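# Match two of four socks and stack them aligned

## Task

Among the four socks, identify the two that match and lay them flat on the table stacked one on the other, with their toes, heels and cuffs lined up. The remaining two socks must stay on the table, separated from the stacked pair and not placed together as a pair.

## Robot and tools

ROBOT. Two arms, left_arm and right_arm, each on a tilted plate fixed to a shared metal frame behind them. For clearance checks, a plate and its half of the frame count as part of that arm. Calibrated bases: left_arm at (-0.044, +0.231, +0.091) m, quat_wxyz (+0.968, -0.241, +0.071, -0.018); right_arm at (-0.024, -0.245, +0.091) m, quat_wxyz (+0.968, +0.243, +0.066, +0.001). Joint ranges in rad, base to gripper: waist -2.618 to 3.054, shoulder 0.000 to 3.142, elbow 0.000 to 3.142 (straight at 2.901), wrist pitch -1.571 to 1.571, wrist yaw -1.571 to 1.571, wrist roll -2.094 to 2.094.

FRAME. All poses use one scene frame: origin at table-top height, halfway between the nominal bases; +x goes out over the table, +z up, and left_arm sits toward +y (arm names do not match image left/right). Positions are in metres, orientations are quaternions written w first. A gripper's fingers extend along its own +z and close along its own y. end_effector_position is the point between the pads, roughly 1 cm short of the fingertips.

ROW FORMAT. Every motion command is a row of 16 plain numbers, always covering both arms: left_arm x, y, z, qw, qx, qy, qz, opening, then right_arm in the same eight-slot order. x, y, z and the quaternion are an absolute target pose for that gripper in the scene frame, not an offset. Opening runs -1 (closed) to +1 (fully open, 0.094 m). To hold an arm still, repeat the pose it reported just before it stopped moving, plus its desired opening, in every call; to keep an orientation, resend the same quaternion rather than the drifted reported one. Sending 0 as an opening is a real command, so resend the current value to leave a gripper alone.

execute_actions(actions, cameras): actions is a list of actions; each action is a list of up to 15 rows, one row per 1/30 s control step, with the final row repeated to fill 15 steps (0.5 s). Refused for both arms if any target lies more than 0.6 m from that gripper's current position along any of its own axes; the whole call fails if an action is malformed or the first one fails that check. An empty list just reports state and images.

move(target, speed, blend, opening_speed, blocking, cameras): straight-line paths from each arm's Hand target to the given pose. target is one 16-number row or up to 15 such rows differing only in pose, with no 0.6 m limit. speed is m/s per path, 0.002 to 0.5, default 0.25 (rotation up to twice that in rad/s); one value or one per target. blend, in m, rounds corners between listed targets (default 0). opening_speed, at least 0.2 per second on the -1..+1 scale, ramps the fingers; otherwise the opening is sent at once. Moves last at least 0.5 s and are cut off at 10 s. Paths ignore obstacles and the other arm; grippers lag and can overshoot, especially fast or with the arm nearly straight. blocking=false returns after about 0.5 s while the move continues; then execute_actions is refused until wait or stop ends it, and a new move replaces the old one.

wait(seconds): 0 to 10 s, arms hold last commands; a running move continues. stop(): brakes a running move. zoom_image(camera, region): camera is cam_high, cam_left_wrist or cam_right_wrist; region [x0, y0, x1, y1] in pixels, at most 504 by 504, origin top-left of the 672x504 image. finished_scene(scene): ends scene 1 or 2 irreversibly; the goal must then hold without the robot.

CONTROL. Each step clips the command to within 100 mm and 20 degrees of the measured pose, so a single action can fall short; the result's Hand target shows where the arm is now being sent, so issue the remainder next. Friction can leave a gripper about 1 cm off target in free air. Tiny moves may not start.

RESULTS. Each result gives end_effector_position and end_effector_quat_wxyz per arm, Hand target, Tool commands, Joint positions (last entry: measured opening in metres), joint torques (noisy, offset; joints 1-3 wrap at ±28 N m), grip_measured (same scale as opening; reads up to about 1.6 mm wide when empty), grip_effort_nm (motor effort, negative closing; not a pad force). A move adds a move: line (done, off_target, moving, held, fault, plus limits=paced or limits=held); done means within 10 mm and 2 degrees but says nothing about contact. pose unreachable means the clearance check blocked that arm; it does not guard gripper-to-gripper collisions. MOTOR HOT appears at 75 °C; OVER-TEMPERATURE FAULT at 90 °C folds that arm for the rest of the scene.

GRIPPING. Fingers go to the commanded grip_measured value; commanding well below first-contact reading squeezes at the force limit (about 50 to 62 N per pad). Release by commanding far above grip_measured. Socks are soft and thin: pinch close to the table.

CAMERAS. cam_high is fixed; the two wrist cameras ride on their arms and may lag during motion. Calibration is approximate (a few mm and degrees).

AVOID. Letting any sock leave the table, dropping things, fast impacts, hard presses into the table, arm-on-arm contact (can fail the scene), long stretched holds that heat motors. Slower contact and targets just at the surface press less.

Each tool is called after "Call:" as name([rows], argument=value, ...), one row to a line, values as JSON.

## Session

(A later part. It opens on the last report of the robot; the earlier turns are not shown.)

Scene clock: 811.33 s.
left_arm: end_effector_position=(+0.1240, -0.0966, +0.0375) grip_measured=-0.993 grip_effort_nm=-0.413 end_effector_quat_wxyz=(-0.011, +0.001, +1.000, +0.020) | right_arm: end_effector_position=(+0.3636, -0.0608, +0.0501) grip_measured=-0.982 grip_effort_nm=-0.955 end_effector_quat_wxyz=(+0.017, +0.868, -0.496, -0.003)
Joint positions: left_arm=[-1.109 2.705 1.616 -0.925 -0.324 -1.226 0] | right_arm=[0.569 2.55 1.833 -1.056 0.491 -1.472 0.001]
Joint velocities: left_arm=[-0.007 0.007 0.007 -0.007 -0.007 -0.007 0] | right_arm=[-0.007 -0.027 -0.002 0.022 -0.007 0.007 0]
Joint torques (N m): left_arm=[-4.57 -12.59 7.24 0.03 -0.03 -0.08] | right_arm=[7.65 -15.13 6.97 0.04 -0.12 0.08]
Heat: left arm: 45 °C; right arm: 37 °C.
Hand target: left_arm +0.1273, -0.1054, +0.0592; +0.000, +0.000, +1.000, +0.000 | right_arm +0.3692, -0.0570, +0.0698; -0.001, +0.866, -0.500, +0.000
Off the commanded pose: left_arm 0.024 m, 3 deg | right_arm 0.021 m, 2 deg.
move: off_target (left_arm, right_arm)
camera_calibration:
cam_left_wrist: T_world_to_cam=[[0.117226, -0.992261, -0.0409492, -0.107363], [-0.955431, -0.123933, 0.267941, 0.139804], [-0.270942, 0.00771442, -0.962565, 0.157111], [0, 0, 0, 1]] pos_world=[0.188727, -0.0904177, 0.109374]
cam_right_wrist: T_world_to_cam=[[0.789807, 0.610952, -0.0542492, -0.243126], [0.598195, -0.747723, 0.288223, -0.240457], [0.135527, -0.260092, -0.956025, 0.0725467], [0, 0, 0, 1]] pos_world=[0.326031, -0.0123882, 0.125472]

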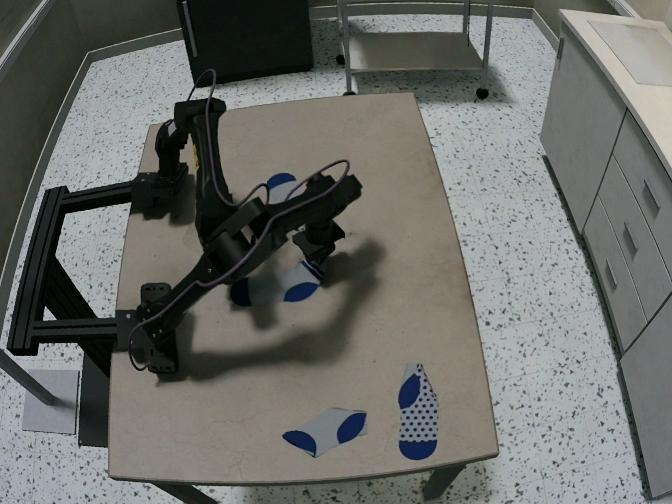

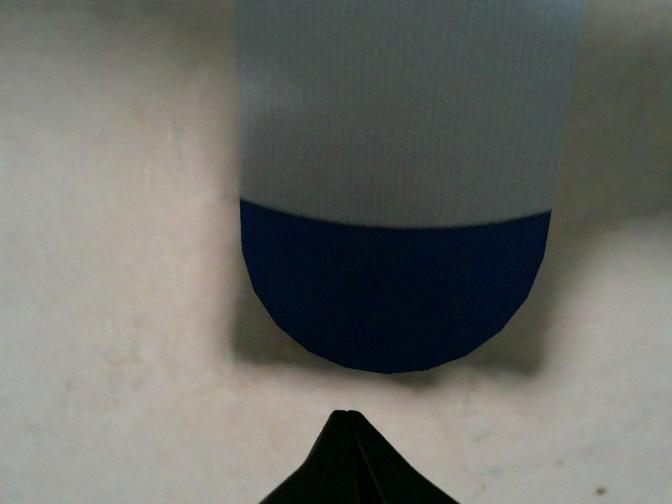

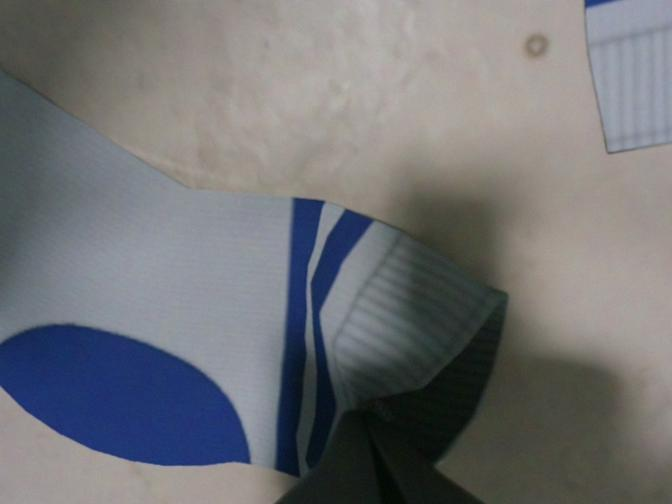

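Call:
move([
  [0.143,-0.111,0.05,0,0,1,0,-0.1,0.372,-0.058,0.03,0,-0.866,0.5,0,-1],
  [0.143,-0.111,-0.02,0,0,1,0,-0.1,0.372,-0.058,0.03,0,-0.866,0.5,0,-1],
], speed=0.1, cameras=["cam_left_wrist"])

Call:
move(target=[0.143,-0.111,-0.02,0,0,1,0,-1,0.372,-0.058,0.03,0,-0.866,0.5,0,-1], opening_speed=0.8, cameras=["cam_left_wrist"])

Call:
move(target=[0.143,-0.109,0.07,0,0,1,0,-1,0.37,-0.057,0.07,0,-0.866,0.5,0,-1], speed=0.1)

Scene clock: 819.40 s.
left_arm: end_effector_position=(+0.1413, -0.1095, +0.0071) grip_measured=-0.102 grip_effort_nm=0.081 end_effector_quat_wxyz=(-0.007, +0.004, +1.000, -0.001) | right_arm: end_effector_position=(+0.3803, -0.0611, +0.0407) grip_measured=-0.982 grip_effort_nm=-0.960 end_effector_quat_wxyz=(-0.008, +0.861, -0.509, +0.006)
Joint positions: left_arm=[-1.054 2.773 1.632 -0.811 -0.338 -1.151 0.042] | right_arm=[0.539 2.55 1.819 -0.967 0.491 -1.504 0.001]
Joint velocities: left_arm=[-0.002 -0.012 0.012 -0.022 0.022 0.022 0] | right_arm=[-0.012 0.007 -0.002 0.007 0.037 0.081 0]
Joint torques (N m): left_arm=[-2.22 -6.34 2.7 1.19 -0.17 0.11] | right_arm=[6.48 -11.17 3.96 0.54 -0.03 -0.08]
Heat: left arm: 45 °C; right arm: 38 °C.
Hand target: left_arm +0.1412, -0.1092, -0.0184; -0.001, +0.000, +1.000, +0.000 | right_arm +0.3720, -0.0582, +0.0304; +0.000, +0.866, -0.500, +0.000
Off the commanded pose: left_arm 0.027 m, 1 deg | right_arm 0.014 m, 2 deg.
move: off_target (left_arm, right_arm)
camera_calibration:
cam_left_wrist: T_world_to_cam=[[0.111834, -0.993724, 0.00235991, -0.123179], [-0.958201, -0.107207, 0.26525, 0.165132], [-0.263332, -0.0319253, -0.964177, 0.127154], [0, 0, 0, 1]] pos_world=[0.205489, -0.100643, 0.0790881]
Images, in order (width x height): cam_left_wrist 672x504.

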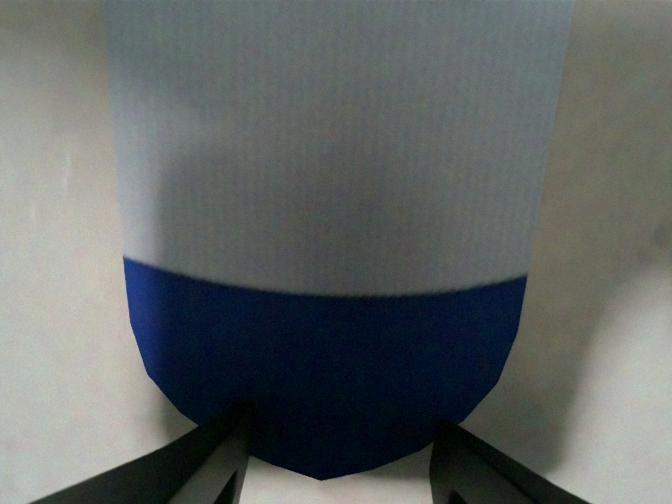

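Scene clock: 820.73 s.
left_arm: end_effector_position=(+0.1450, -0.1085, +0.0066) grip_measured=-0.984 grip_effort_nm=-0.906 end_effector_quat_wxyz=(+0.004, +0.006, +1.000, +0.002) | right_arm: end_effector_position=(+0.3808, -0.0608, +0.0408) grip_measured=-0.982 grip_effort_nm=-0.955 end_effector_quat_wxyz=(-0.009, +0.861, -0.509, +0.006)
Joint positions: left_arm=[-1.054 2.773 1.63 -0.805 -0.36 -1.145 0.001] | right_arm=[0.539 2.55 1.819 -0.965 0.491 -1.505 0.001]
Joint velocities: left_arm=[-0.012 0.012 0.002 -0.022 -0.007 0.051 -0.001] | right_arm=[0.002 -0.012 0.002 0.022 -0.037 0.007 0]
Joint torques (N m): left_arm=[-2.11 -6.41 2.99 1.13 0.05 0.09] | right_arm=[6.48 -11.21 3.82 0.57 -0.03 -0.08]
Heat: left arm: 45 °C; right arm: 38 °C.
Hand target: left_arm +0.1420, -0.1092, -0.0184; +0.000, +0.000, +1.000, +0.000 | right_arm +0.3720, -0.0581, +0.0301; +0.000, +0.866, -0.500, +0.000
Off the commanded pose: left_arm 0.027 m, 1 deg | right_arm 0.014 m, 2 deg.
move: off_target (left_arm, right_arm)
camera_calibration:
cam_left_wrist: T_world_to_cam=[[0.106499, -0.994312, -0.00126539, -0.121811], [-0.964339, -0.103598, 0.243553, 0.170369], [-0.242299, -0.0247178, -0.969887, 0.125478], [0, 0, 0, 1]] pos_world=[0.207669, -0.100367, 0.0800509]
Images, in order (width x height): cam_left_wrist 672x504.

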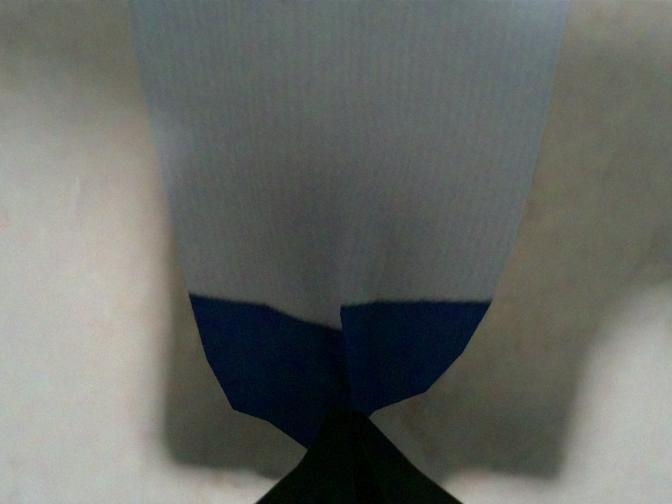

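Scene clock: 822.37 s.
left_arm: end_effector_position=(+0.1410, -0.1020, +0.0482) grip_measured=-0.984 grip_effort_nm=-0.882 end_effector_quat_wxyz=(-0.010, +0.000, +1.000, +0.019) | right_arm: end_effector_position=(+0.3636, -0.0621, +0.0494) grip_measured=-0.982 grip_effort_nm=-0.955 end_effector_quat_wxyz=(+0.018, +0.868, -0.497, -0.004)
Joint positions: left_arm=[-1.086 2.716 1.701 -0.987 -0.334 -1.203 0.001] | right_arm=[0.566 2.55 1.832 -1.058 0.491 -1.472 0.001]
Joint velocities: left_arm=[-0.012 0.007 0.012 -0.022 -0.051 0.037 0] | right_arm=[0.002 0.002 -0.012 -0.037 -0.022 -0.022 0]
Joint torques (N m): left_arm=[-4.9 -12.41 7.19 0.03 0 -0.08] | right_arm=[7.88 -15.04 7.09 0.06 -0.12 0.11]
Heat: left arm: 45 °C; right arm: 38 °C.
Hand target: left_arm +0.1434, -0.1096, +0.0693; +0.000, +0.000, +1.000, +0.000 | right_arm +0.3693, -0.0571, +0.0696; -0.001, +0.866, -0.500, +0.000
Off the commanded pose: left_arm 0.023 m, 2 deg | right_arm 0.022 m, 2 deg.
move: off_target (left_arm, right_arm)
camera_calibration:
cam_left_wrist: T_world_to_cam=[[0.118378, -0.99227, -0.0372343, -0.114647], [-0.955742, -0.124031, 0.266785, 0.152573], [-0.269341, 0.00400496, -0.963037, 0.171463], [0, 0, 0, 1]] pos_world=[0.205574, -0.0955234, 0.120152]
cam_right_wrist: T_world_to_cam=[[0.790607, 0.609606, -0.0576327, -0.242525], [0.597941, -0.74833, 0.287174, -0.241065], [0.131935, -0.261503, -0.956143, 0.0727865], [0, 0, 0, 1]] pos_world=[0.326281, -0.0135177, 0.124845]

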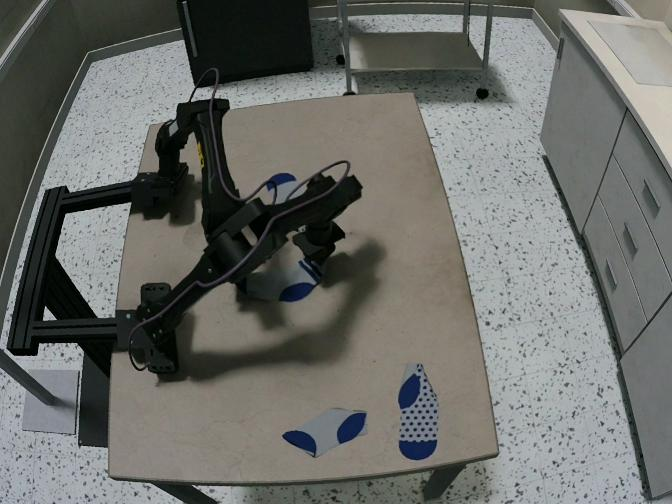

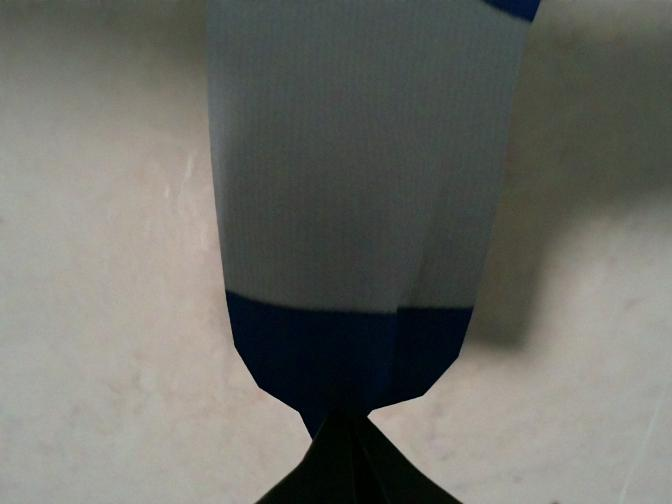

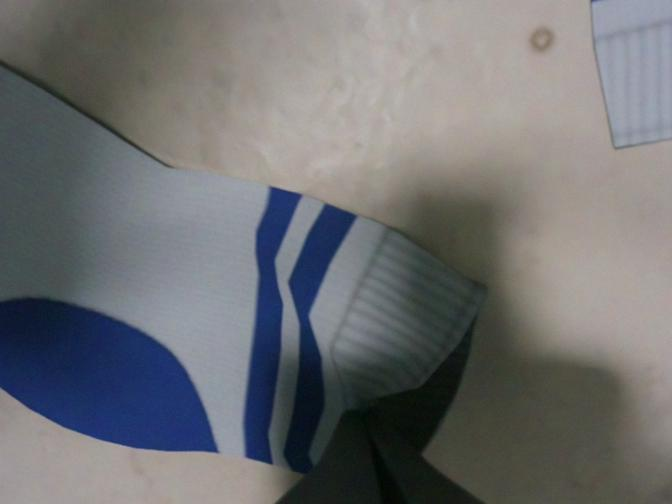

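Call:
move([
  [0.143,-0.109,0.12,0,0,1,0,-1,0.37,-0.057,0.11,0,-0.866,0.5,0,-1],
  [0.19,0.08,0.12,0,0.25,0.968,0,-1,0.40,0.0,0.11,0,-0.68,0.733,0,-1],
  [0.25,0.236,0.10,0,0.469,0.883,0,-1,0.384,0.068,0.10,0,-0.469,0.883,0,-1],
], speed=0.13, blend=0.02)

Scene clock: 833.83 s.
left_arm: end_effector_position=(+0.2446, +0.2269, +0.0954) grip_measured=-0.984 grip_effort_nm=-0.882 end_effector_quat_wxyz=(-0.017, +0.478, +0.878, -0.012) | right_arm: end_effector_position=(+0.3860, +0.0520, +0.1032) grip_measured=-0.983 grip_effort_nm=-0.950 end_effector_quat_wxyz=(+0.035, -0.466, +0.884, +0.009)
Joint positions: left_arm=[-0.319 1.729 1.043 -0.957 -0.487 0.614 0.001] | right_arm=[0.746 3.055 2.853 -1.541 0.45 -0.198 0.001]
Joint velocities: left_arm=[-0.012 -0.027 -0.007 -0.037 0.037 -0.022 0] | right_arm=[-0.012 -0.017 -0.027 0.007 0.007 0.037 0.001]
Joint torques (N m): left_arm=[-2.63 -7.15 4.96 0.3 0.01 0.04] | right_arm=[8.46 -12.51 7.6 0.69 -0.07 0.11]
Heat: left arm: 45 °C; right arm: 39 °C.
Hand target: left_arm +0.2512, +0.2287, +0.1020; +0.002, +0.471, +0.882, -0.010 | right_arm +0.3810, +0.0667, +0.1006; +0.044, -0.468, +0.883, +0.013
Off the commanded pose: left_arm 0.012 m, 3 deg | right_arm 0.016 m, 4 deg.
elbow stopped short (right arm): the move would have taken joint 3 (elbow) straighter than the controller allows.
move: off_target (left_arm, right_arm)
camera_calibration:
cam_left_wrist: T_world_to_cam=[[-0.768299, -0.638955, 0.0381238, 0.330748], [-0.606831, 0.746033, 0.274209, -0.00368522], [-0.203649, 0.18754, -0.960914, 0.185511], [0, 0, 0, 1]] pos_world=[0.289656, 0.179292, 0.166661]
cam_right_wrist: T_world_to_cam=[[0.890074, -0.455796, 0.00438727, -0.316122], [-0.445804, -0.868476, 0.216814, 0.231882], [-0.0950127, -0.194937, -0.976203, 0.237293], [0, 0, 0, 1]] pos_world=[0.407292, 0.103554, 0.182758]

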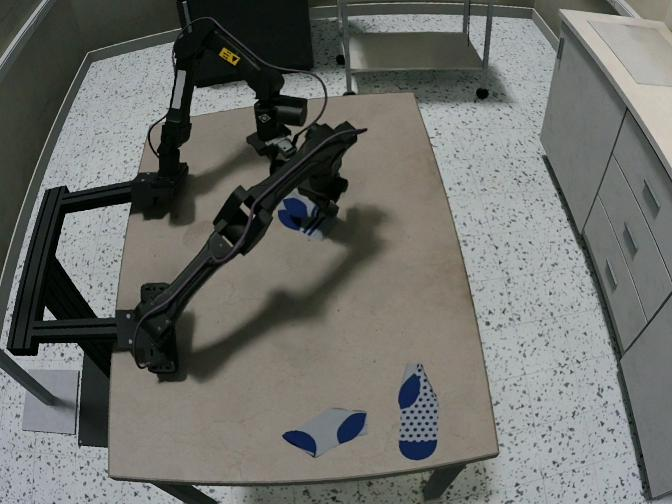

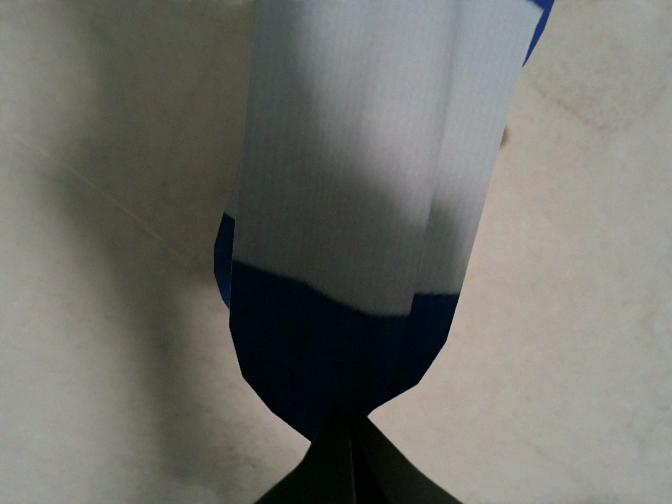

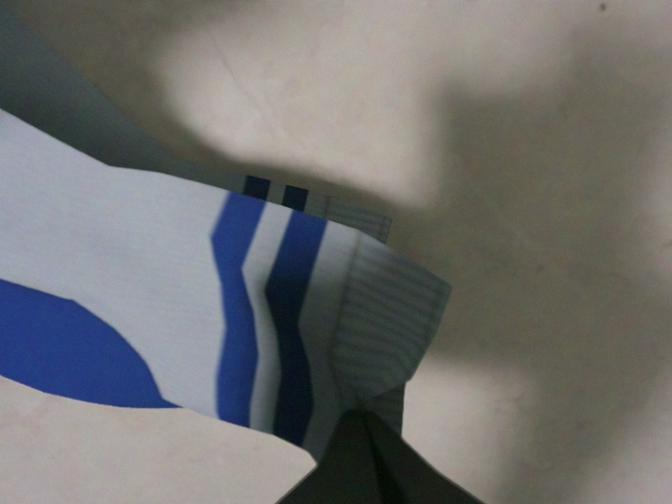

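Call:
move(target=[0.254,0.246,0.05,0,0.469,0.883,0,-1,0.376,0.08,0.05,0,-0.469,0.883,0,-1], speed=0.07)

Scene clock: 849.83 s.
left_arm: end_effector_position=(+0.2534, +0.2460, +0.0536) grip_measured=-0.984 grip_effort_nm=-0.886 end_effector_quat_wxyz=(+0.002, +0.467, +0.884, -0.003) | right_arm: end_effector_position=(+0.3832, +0.0755, +0.0650) grip_measured=-0.983 grip_effort_nm=-0.950 end_effector_quat_wxyz=(+0.041, -0.463, +0.886, +0.011)
Joint positions: left_arm=[-0.188 1.739 0.932 -0.719 -0.5 0.761 0.001] | right_arm=[0.746 3.119 2.809 -1.418 0.45 -0.197 0.001]
Joint velocities: left_arm=[-0.002 0.022 -0.002 0.007 -0.007 0.007 0] | right_arm=[-0.022 -0.017 -0.022 -0.007 0.007 -0.081 0]
Joint torques (N m): left_arm=[-2.66 -4.6 3.79 0.43 -0.04 0.11] | right_arm=[6.86 -13.46 4.4 0.74 -0.03 -0.01]
Heat: left arm: 44 °C; right arm: 42 °C.
Hand target: left_arm +0.2535, +0.2453, +0.0502; +0.001, +0.469, +0.883, -0.001 | right_arm +0.3756, +0.0794, +0.0503; +0.030, -0.469, +0.883, +0.009
Off the commanded pose: left_arm 0.004 m, 0 deg | right_arm 0.017 m, 5 deg.
elbow stopped short (right arm): the move would have taken joint 3 (elbow) straighter than the controller allows.
joint sent to its limit (right arm) — joint 2 (shoulder), upper limit. The joint targets are off in orientation, not in position.
move: off_target (right_arm)
camera_calibration:
cam_left_wrist: T_world_to_cam=[[-0.753474, -0.657441, 0.00695653, 0.353797], [-0.635848, 0.731337, 0.246665, 0.0113709], [-0.167255, 0.181432, -0.969076, 0.136319], [0, 0, 0, 1]] pos_world=[0.296607, 0.199552, 0.126837]
cam_right_wrist: T_world_to_cam=[[0.886464, -0.462724, 0.00819489, -0.301097], [-0.454501, -0.867101, 0.203873, 0.263327], [-0.087231, -0.18445, -0.978963, 0.200767], [0, 0, 0, 1]] pos_world=[0.404107, 0.126038, 0.145326]

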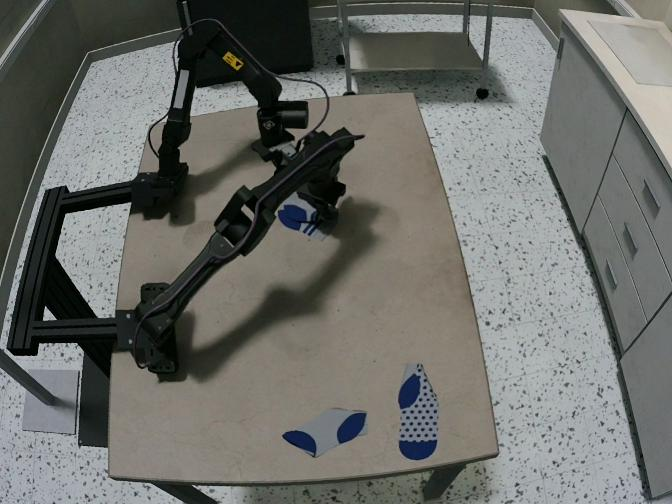

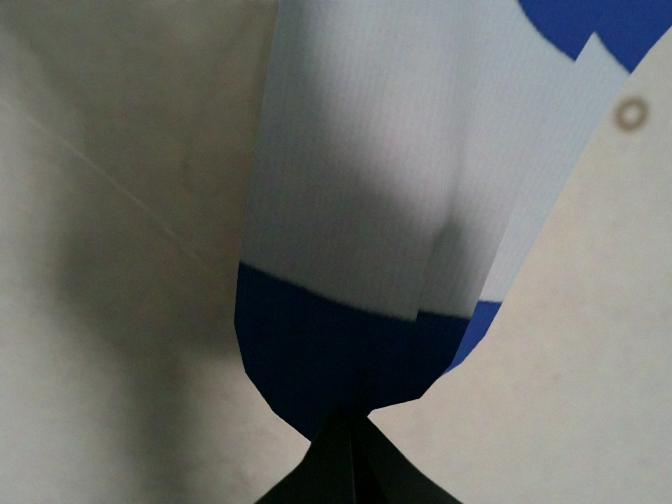

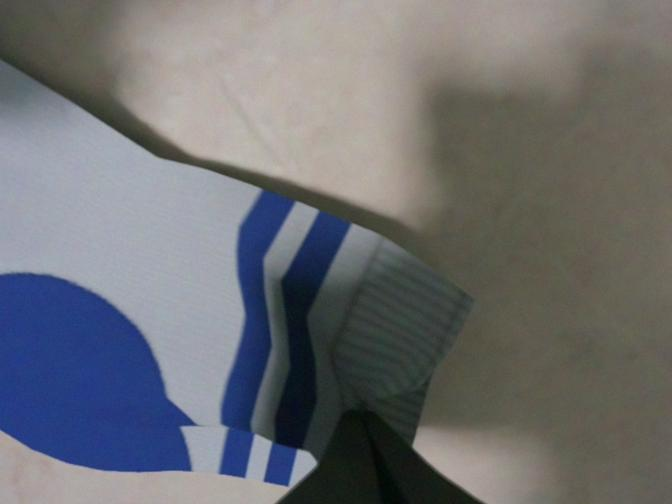

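Call:
move(target=[0.25,0.242,0.025,0,0.469,0.883,0,-1,0.374,0.072,0.025,0,-0.469,0.883,0,-1], speed=0.06)

Call:
zoom_image(camera="cam_right_wrist", region=[150, 100, 550, 500])

Scene clock: 855.00 s.
left_arm: end_effector_position=(+0.2495, +0.2425, +0.0288) grip_measured=-0.984 grip_effort_nm=-0.882 end_effector_quat_wxyz=(+0.001, +0.468, +0.884, -0.002) | right_arm: end_effector_position=(+0.3812, +0.0693, +0.0402) grip_measured=-0.983 grip_effort_nm=-0.950 end_effector_quat_wxyz=(+0.023, -0.461, +0.887, +0.008)
Joint positions: left_arm=[-0.16 1.788 0.876 -0.6 -0.501 0.793 0.001] | right_arm=[0.719 3.119 2.729 -1.366 0.45 -0.203 0.001]
Joint velocities: left_arm=[-0.017 0.007 0.007 -0.066 -0.022 -0.007 -0.001] | right_arm=[-0.002 -0.012 -0.002 -0.081 -0.022 0.022 -0.001]
Joint torques (N m): left_arm=[-2.58 -4.67 3.64 0.48 -0.04 0.05] | right_arm=[6.82 -13.45 4.34 0.71 0.04 -0.08]
Heat: left arm: 44 °C; right arm: 42 °C.
Hand target: left_arm +0.2493, +0.2421, +0.0253; +0.000, +0.469, +0.883, +0.000 | right_arm +0.3739, +0.0715, +0.0252; +0.012, -0.469, +0.883, +0.003
Off the commanded pose: left_arm 0.004 m, 0 deg | right_arm 0.017 m, 3 deg.
joint sent to its limit (right arm) — joint 2 (shoulder), upper limit. The joint targets still meet the commanded pose.
move: off_target (right_arm)
camera_calibration:
cam_left_wrist: T_world_to_cam=[[-0.753946, -0.656911, 0.0057752, 0.348673], [-0.635087, 0.731091, 0.249339, 0.0173326], [-0.168016, 0.18432, -0.968399, 0.11177], [0, 0, 0, 1]] pos_world=[0.292667, 0.195774, 0.101902]
cam_right_wrist: T_world_to_cam=[[0.884253, -0.46693, -0.00851054, -0.300142], [-0.451879, -0.860066, 0.236837, 0.25927], [-0.117906, -0.205578, -0.971512, 0.187995], [0, 0, 0, 1]] pos_world=[0.404726, 0.121492, 0.11868]

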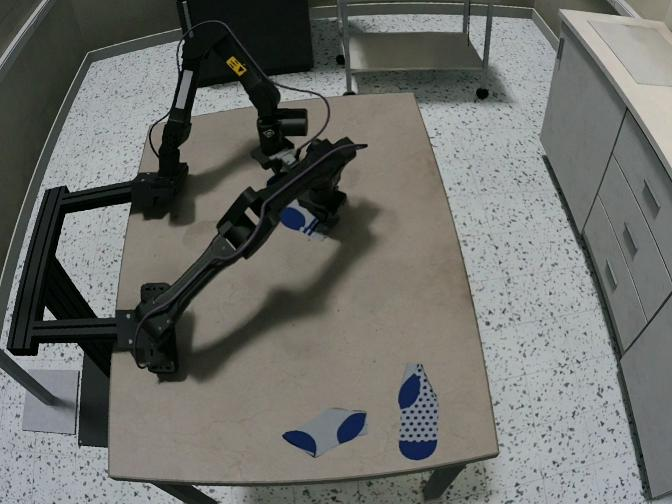

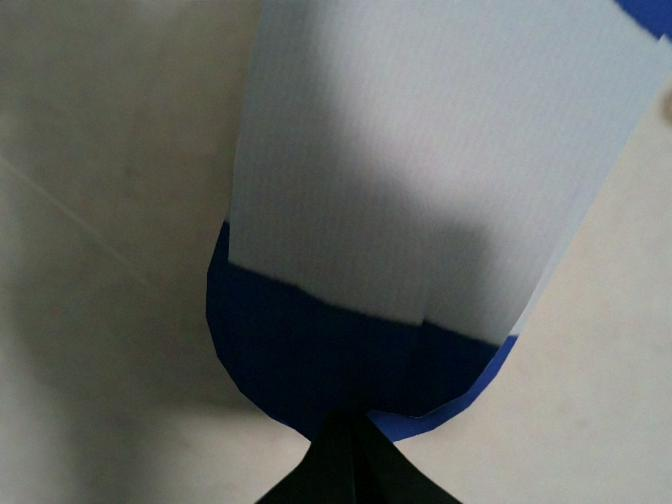

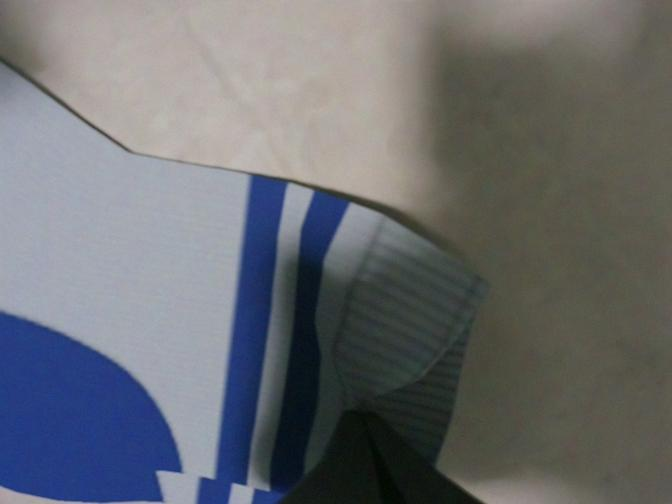

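Scaled by 1.260.

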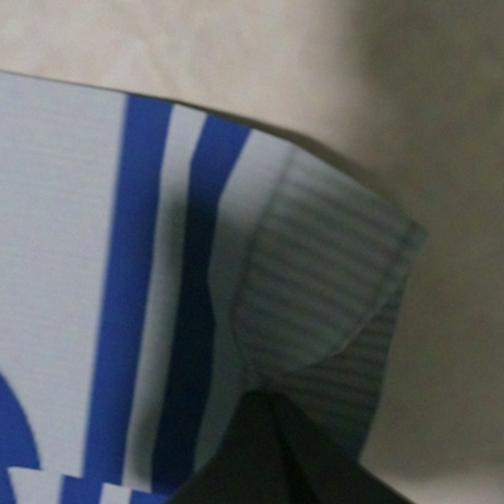

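Call:
move(target=[0.249,0.242,0.011,0,0.469,0.883,0,-1,0.373,0.07,0.004,0,-0.469,0.883,0,-1], speed=0.05)

Call:
zoom_image(camera="cam_right_wrist", region=[150, 100, 550, 500])

Call:
zoom_image(camera="cam_left_wrist", region=[170, 180, 570, 500])

Scene clock: 859.87 s.
left_arm: end_effector_position=(+0.2494, +0.2427, +0.0150) grip_measured=-0.984 grip_effort_nm=-0.882 end_effector_quat_wxyz=(+0.001, +0.467, +0.884, -0.001) | right_arm: end_effector_position=(+0.3782, +0.0680, +0.0238) grip_measured=-0.983 grip_effort_nm=-0.945 end_effector_quat_wxyz=(+0.014, -0.465, +0.885, +0.006)
Joint positions: left_arm=[-0.136 1.82 0.854 -0.532 -0.501 0.819 0.001] | right_arm=[0.707 3.119 2.669 -1.319 0.451 -0.218 0.001]
Joint velocities: left_arm=[-0.007 0.002 -0.022 0.037 0.022 -0.007 0] | right_arm=[-0.002 -0.002 0.022 0.007 -0.051 -0.037 0]
Joint torques (N m): left_arm=[-2.61 -4.57 3.19 0.43 -0.05 0.11] | right_arm=[6.28 -13.44 3.51 0.85 0.07 -0.11]
Heat: left arm: 43 °C; right arm: 42 °C.
Hand target: left_arm +0.2487, +0.2420, +0.0112; +0.000, +0.469, +0.883, +0.000 | right_arm +0.3725, +0.0691, +0.0047; +0.006, -0.469, +0.883, +0.002
Off the commanded pose: left_arm 0.004 m, 0 deg | right_arm 0.021 m, 2 deg.
joint sent to its limit (right arm) — joint 2 (shoulder), upper limit. The joint targets still meet the commanded pose.
move: off_target (right_arm)
camera_calibration:
cam_left_wrist: T_world_to_cam=[[-0.75332, -0.657646, 0.00339283, 0.348929], [-0.636212, 0.730055, 0.249505, 0.0211165], [-0.166563, 0.185799, -0.968368, 0.0975814], [0, 0, 0, 1]] pos_world=[0.292543, 0.195925, 0.0880421]
cam_right_wrist: T_world_to_cam=[[0.888311, -0.459002, -0.0148751, -0.300138], [-0.440907, -0.861458, 0.251974, 0.256268], [-0.128471, -0.217273, -0.96762, 0.176148], [0, 0, 0, 1]] pos_world=[0.402236, 0.121273, 0.101407]

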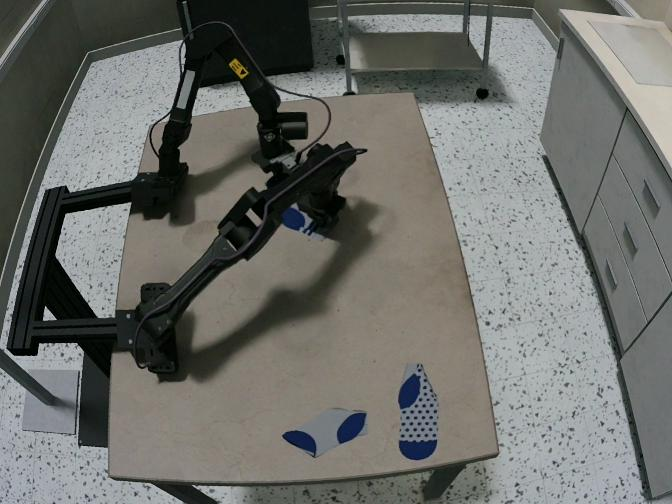

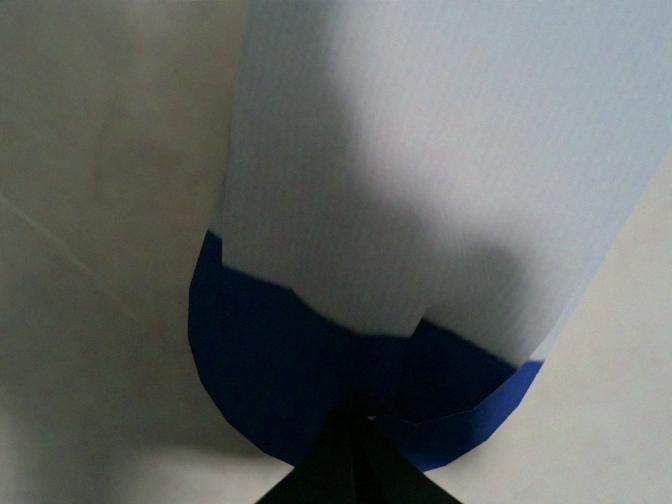

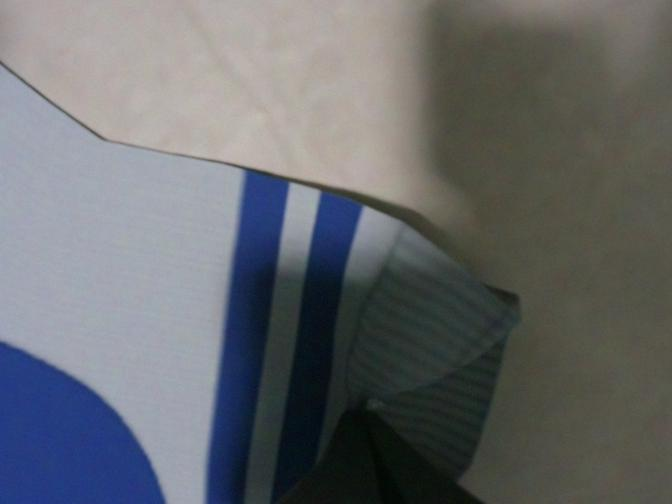

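Scaled by 1.260.

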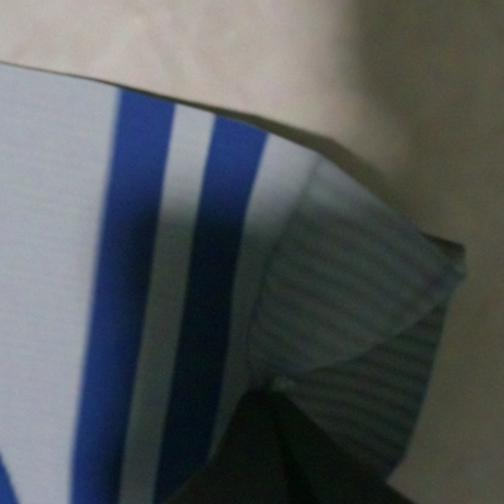

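Scaled by 1.260.

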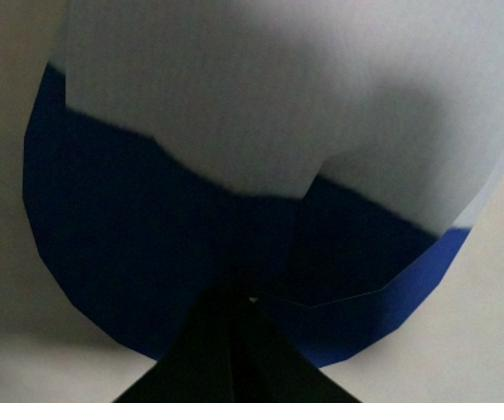

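Call:
move(target=[0.249,0.242,0.003,0,0.469,0.883,0,-1,0.374,0.07,-0.004,0,-0.469,0.883,0,-1], speed=0.05)

Call:
move(target=[0.249,0.242,0.003,0,0.469,0.883,0,-0.1,0.374,0.07,-0.004,0,-0.469,0.883,0,-0.1], opening_speed=0.8)

Call:
move(target=[0.249,0.242,0.08,0,0.469,0.883,0,-0.1,0.374,0.07,0.08,0,-0.469,0.883,0,-0.1], speed=0.07)

Scene clock: 865.80 s.
left_arm: end_effector_position=(+0.2504, +0.2428, +0.0108) grip_measured=-0.984 grip_effort_nm=-0.886 end_effector_quat_wxyz=(+0.003, +0.469, +0.883, +0.000) | right_arm: end_effector_position=(+0.3778, +0.0681, +0.0224) grip_measured=-0.983 grip_effort_nm=-0.955 end_effector_quat_wxyz=(+0.015, -0.468, +0.884, +0.005)
Joint positions: left_arm=[-0.129 1.83 0.85 -0.509 -0.501 0.835 0.001] | right_arm=[0.707 3.116 2.656 -1.309 0.454 -0.225 0.001]
Joint velocities: left_arm=[-0.002 0.002 0.012 0.007 -0.007 -0.007 0] | right_arm=[-0.007 -0.002 -0.007 -0.007 -0.007 0.051 -0.001]
Joint torques (N m): left_arm=[-2.32 -4.08 2.81 0.58 -0.03 0.05] | right_arm=[5.68 -13.14 2.92 1.06 0.05 -0.08]
Heat: left arm: 43 °C; right arm: 43 °C.
Hand target: left_arm +0.2486, +0.2420, +0.0035; +0.000, +0.469, +0.883, +0.000 | right_arm +0.3729, +0.0684, -0.0023; +0.005, -0.469, +0.883, +0.002
Off the commanded pose: left_arm 0.008 m, 0 deg | right_arm 0.027 m, 2 deg.
joint sent to its limit (right arm) — joint 2 (shoulder), upper limit. The joint targets still meet the commanded pose.
move: off_target (right_arm)
camera_calibration:
cam_left_wrist: T_world_to_cam=[[-0.756428, -0.654076, 0.000732552, 0.349701], [-0.633607, 0.733033, 0.247397, 0.0213303], [-0.162353, 0.186674, -0.968914, 0.0924677], [0, 0, 0, 1]] pos_world=[0.293052, 0.195834, 0.08406]
cam_right_wrist: T_world_to_cam=[[0.891777, -0.452304, -0.0124905, -0.301626], [-0.434829, -0.864303, 0.252792, 0.254439], [-0.125134, -0.220003, -0.96744, 0.173631], [0, 0, 0, 1]] pos_world=[0.401348, 0.121685, 0.0998897]

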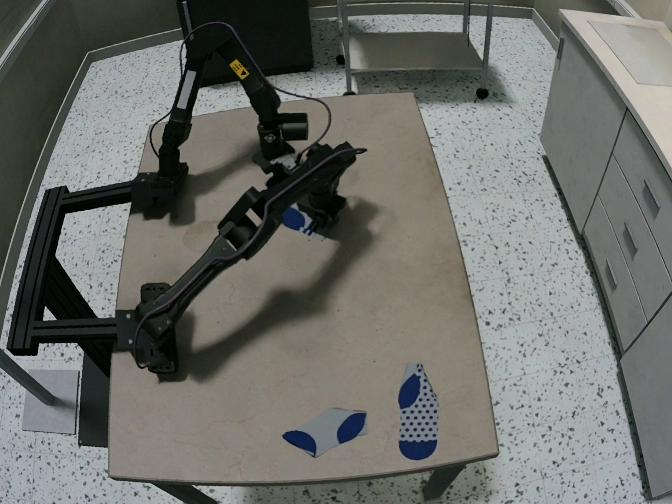

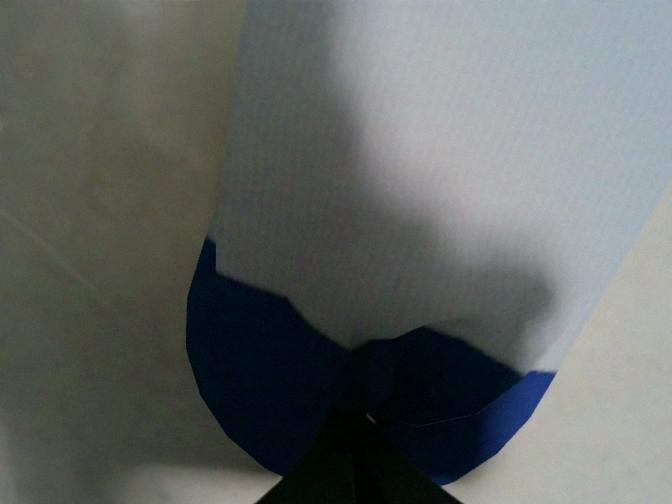

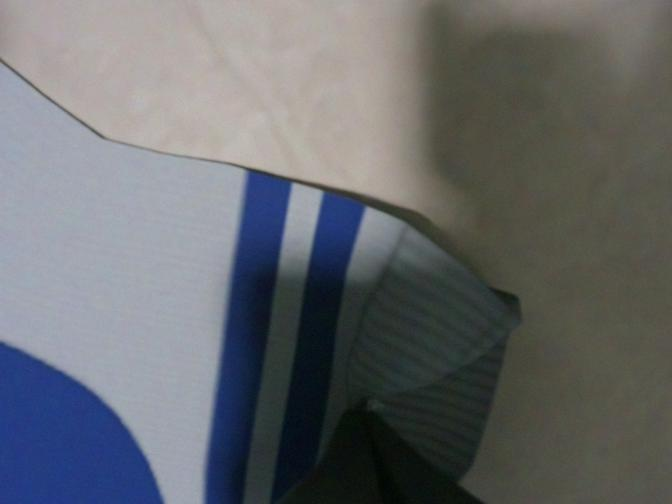

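Scene clock: 867.17 s.
left_arm: end_effector_position=(+0.2589, +0.2463, +0.0108) grip_measured=-0.103 grip_effort_nm=0.115 end_effector_quat_wxyz=(+0.013, +0.461, +0.887, +0.016) | right_arm: end_effector_position=(+0.3866, +0.0672, +0.0233) grip_measured=-0.103 grip_effort_nm=0.110 end_effector_quat_wxyz=(+0.031, -0.463, +0.886, -0.009)
Joint positions: left_arm=[-0.127 1.83 0.85 -0.473 -0.524 0.836 0.042] | right_arm=[0.707 3.111 2.649 -1.28 0.489 -0.227 0.042]
Joint velocities: left_arm=[0.007 -0.007 0.012 -0.022 -0.022 0.007 -0.001] | right_arm=[0.002 -0.002 -0.002 -0.007 -0.007 0.022 0.001]
Joint torques (N m): left_arm=[-2.5 -4.01 2.93 0.3 0.19 0.05] | right_arm=[5.7 -12.79 3.37 0.76 -0.31 -0.07]
Heat: left arm: 43 °C; right arm: 43 °C.
Hand target: left_arm +0.2487, +0.2422, +0.0035; +0.000, +0.469, +0.883, +0.000 | right_arm +0.3732, +0.0685, -0.0021; +0.006, -0.469, +0.883, +0.002
Off the commanded pose: left_arm 0.013 m, 3 deg | right_arm 0.030 m, 4 deg.
joint sent to its limit (right arm) — joint 2 (shoulder), upper limit. The joint targets still meet the commanded pose.
move: off_target (left_arm, right_arm)
camera_calibration:
cam_left_wrist: T_world_to_cam=[[-0.74376, -0.667455, -0.0364009, 0.3588], [-0.654944, 0.716765, 0.239365, 0.0337749], [-0.133674, 0.201871, -0.970247, 0.0819744], [0, 0, 0, 1]] pos_world=[0.29994, 0.198726, 0.0845115]
cam_right_wrist: T_world_to_cam=[[0.88615, -0.462507, 0.0287434, -0.307982], [-0.455072, -0.856844, 0.242339, 0.264807], [-0.087455, -0.227829, -0.969766, 0.16149], [0, 0, 0, 1]] pos_world=[0.407547, 0.121246, 0.101287]

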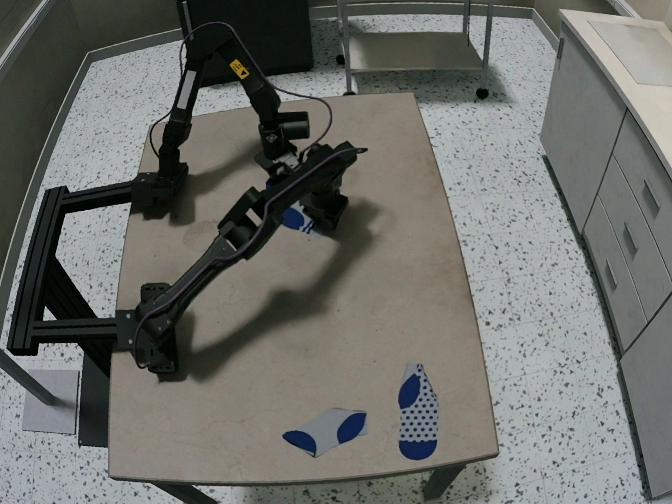

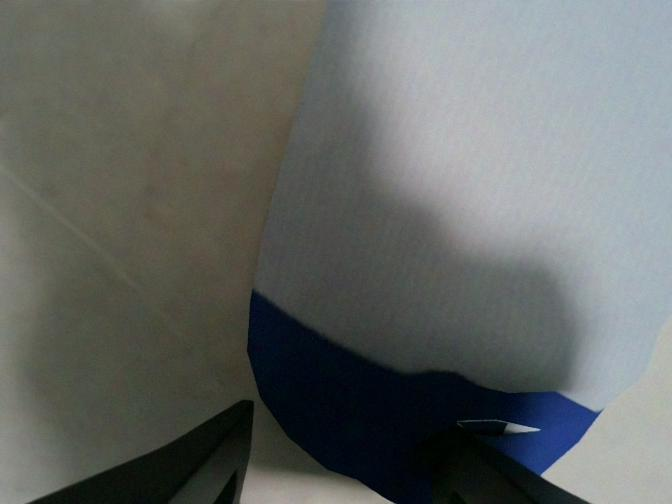

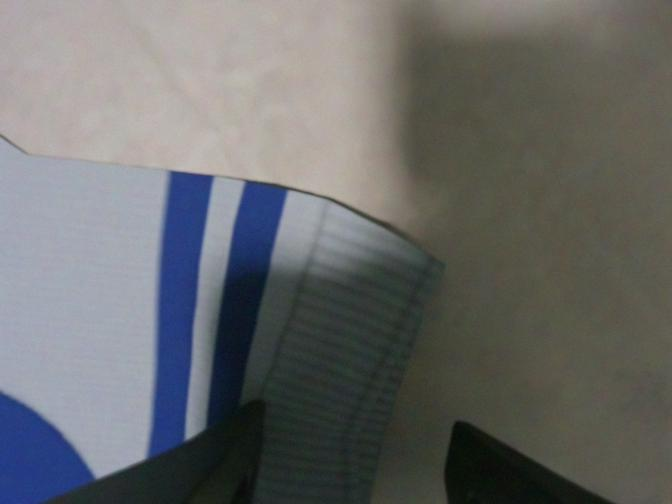

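Scene clock: 869.03 s.
left_arm: end_effector_position=(+0.2424, +0.2455, +0.0668) grip_measured=-0.102 grip_effort_nm=0.105 end_effector_quat_wxyz=(-0.020, +0.470, +0.882, +0.000) | right_arm: end_effector_position=(+0.3816, +0.0613, +0.0783) grip_measured=-0.102 grip_effort_nm=0.095 end_effector_quat_wxyz=(+0.027, -0.463, +0.886, +0.005)
Joint positions: left_arm=[-0.23 1.726 0.956 -0.826 -0.517 0.695 0.042] | right_arm=[0.743 3.11 2.856 -1.506 0.454 -0.185 0.042]
Joint velocities: left_arm=[-0.002 0.007 0.007 0.051 -0.007 -0.022 0] | right_arm=[0.007 0.002 0.002 -0.007 -0.037 -0.081 -0.001]
Joint torques (N m): left_arm=[-4.42 -7.1 6.6 0 0.01 -0.08] | right_arm=[8.4 -13.63 7.43 0.27 -0.09 0.1]
Heat: left arm: 43 °C; right arm: 43 °C.
Hand target: left_arm +0.2499, +0.2426, +0.0793; -0.001, +0.469, +0.883, +0.001 | right_arm +0.3729, +0.0692, +0.0796; +0.025, -0.469, +0.883, +0.007
Off the commanded pose: left_arm 0.015 m, 2 deg | right_arm 0.012 m, 3 deg.
elbow stopped short (right arm): the move would have taken joint 3 (elbow) straighter than the controller allows.
move: off_target (left_arm, right_arm)
camera_calibration:
cam_left_wrist: T_world_to_cam=[[-0.757104, -0.653082, 0.0166292, 0.344218], [-0.621717, 0.728094, 0.288698, -0.00401138], [-0.200651, 0.208236, -0.957276, 0.1481], [0, 0, 0, 1]] pos_world=[0.287831, 0.196884, 0.137207]
cam_right_wrist: T_world_to_cam=[[0.886316, -0.46308, 0.00128971, -0.305687], [-0.450565, -0.861713, 0.233328, 0.243429], [-0.106938, -0.207384, -0.972397, 0.219396], [0, 0, 0, 1]] pos_world=[0.404077, 0.113708, 0.156935]

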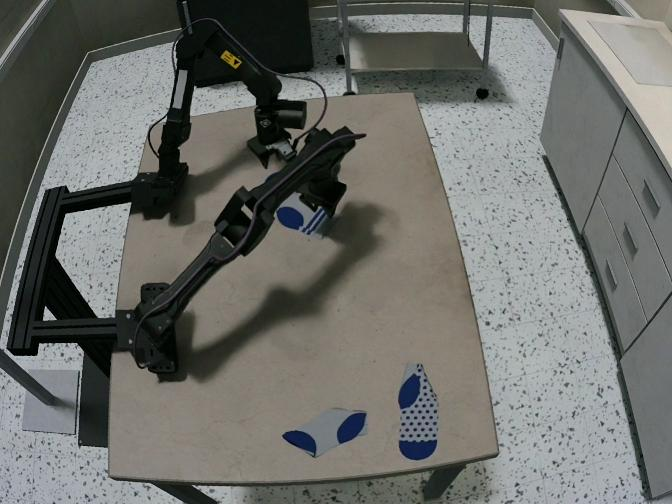

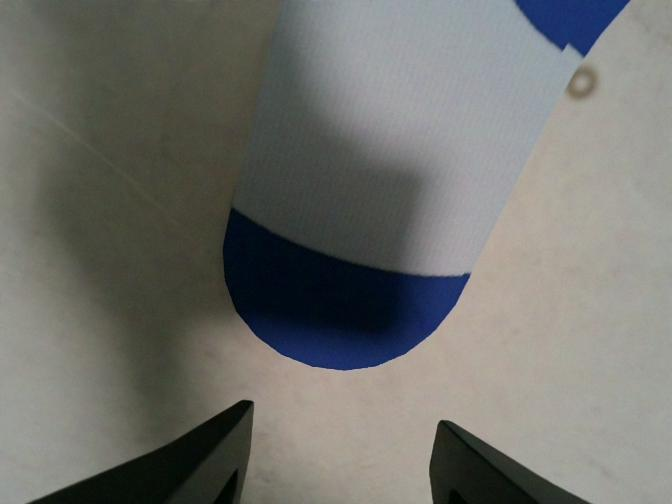

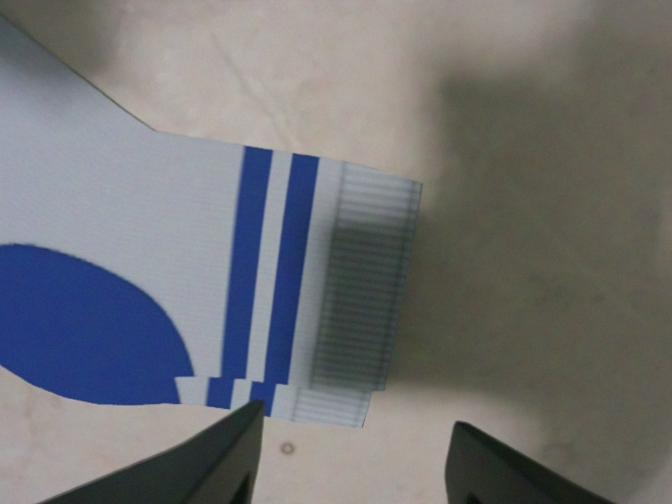

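Call:
zoom_image(camera="cam_left_wrist", region=[180, 180, 500, 400])

Call:
zoom_image(camera="cam_right_wrist", region=[100, 100, 500, 450])

Scaled by 1.575.

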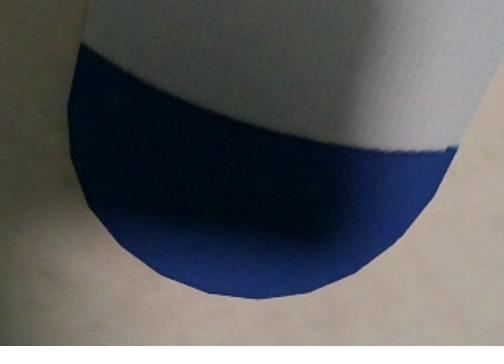

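Scaled by 1.260.

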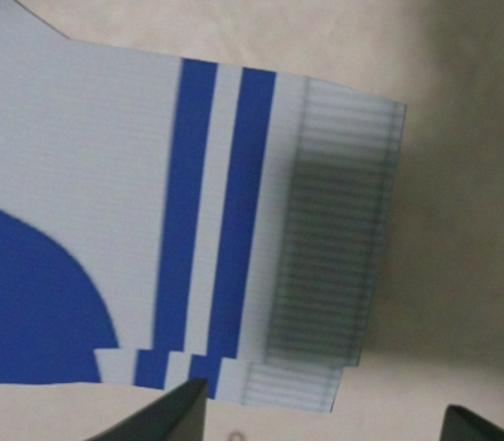

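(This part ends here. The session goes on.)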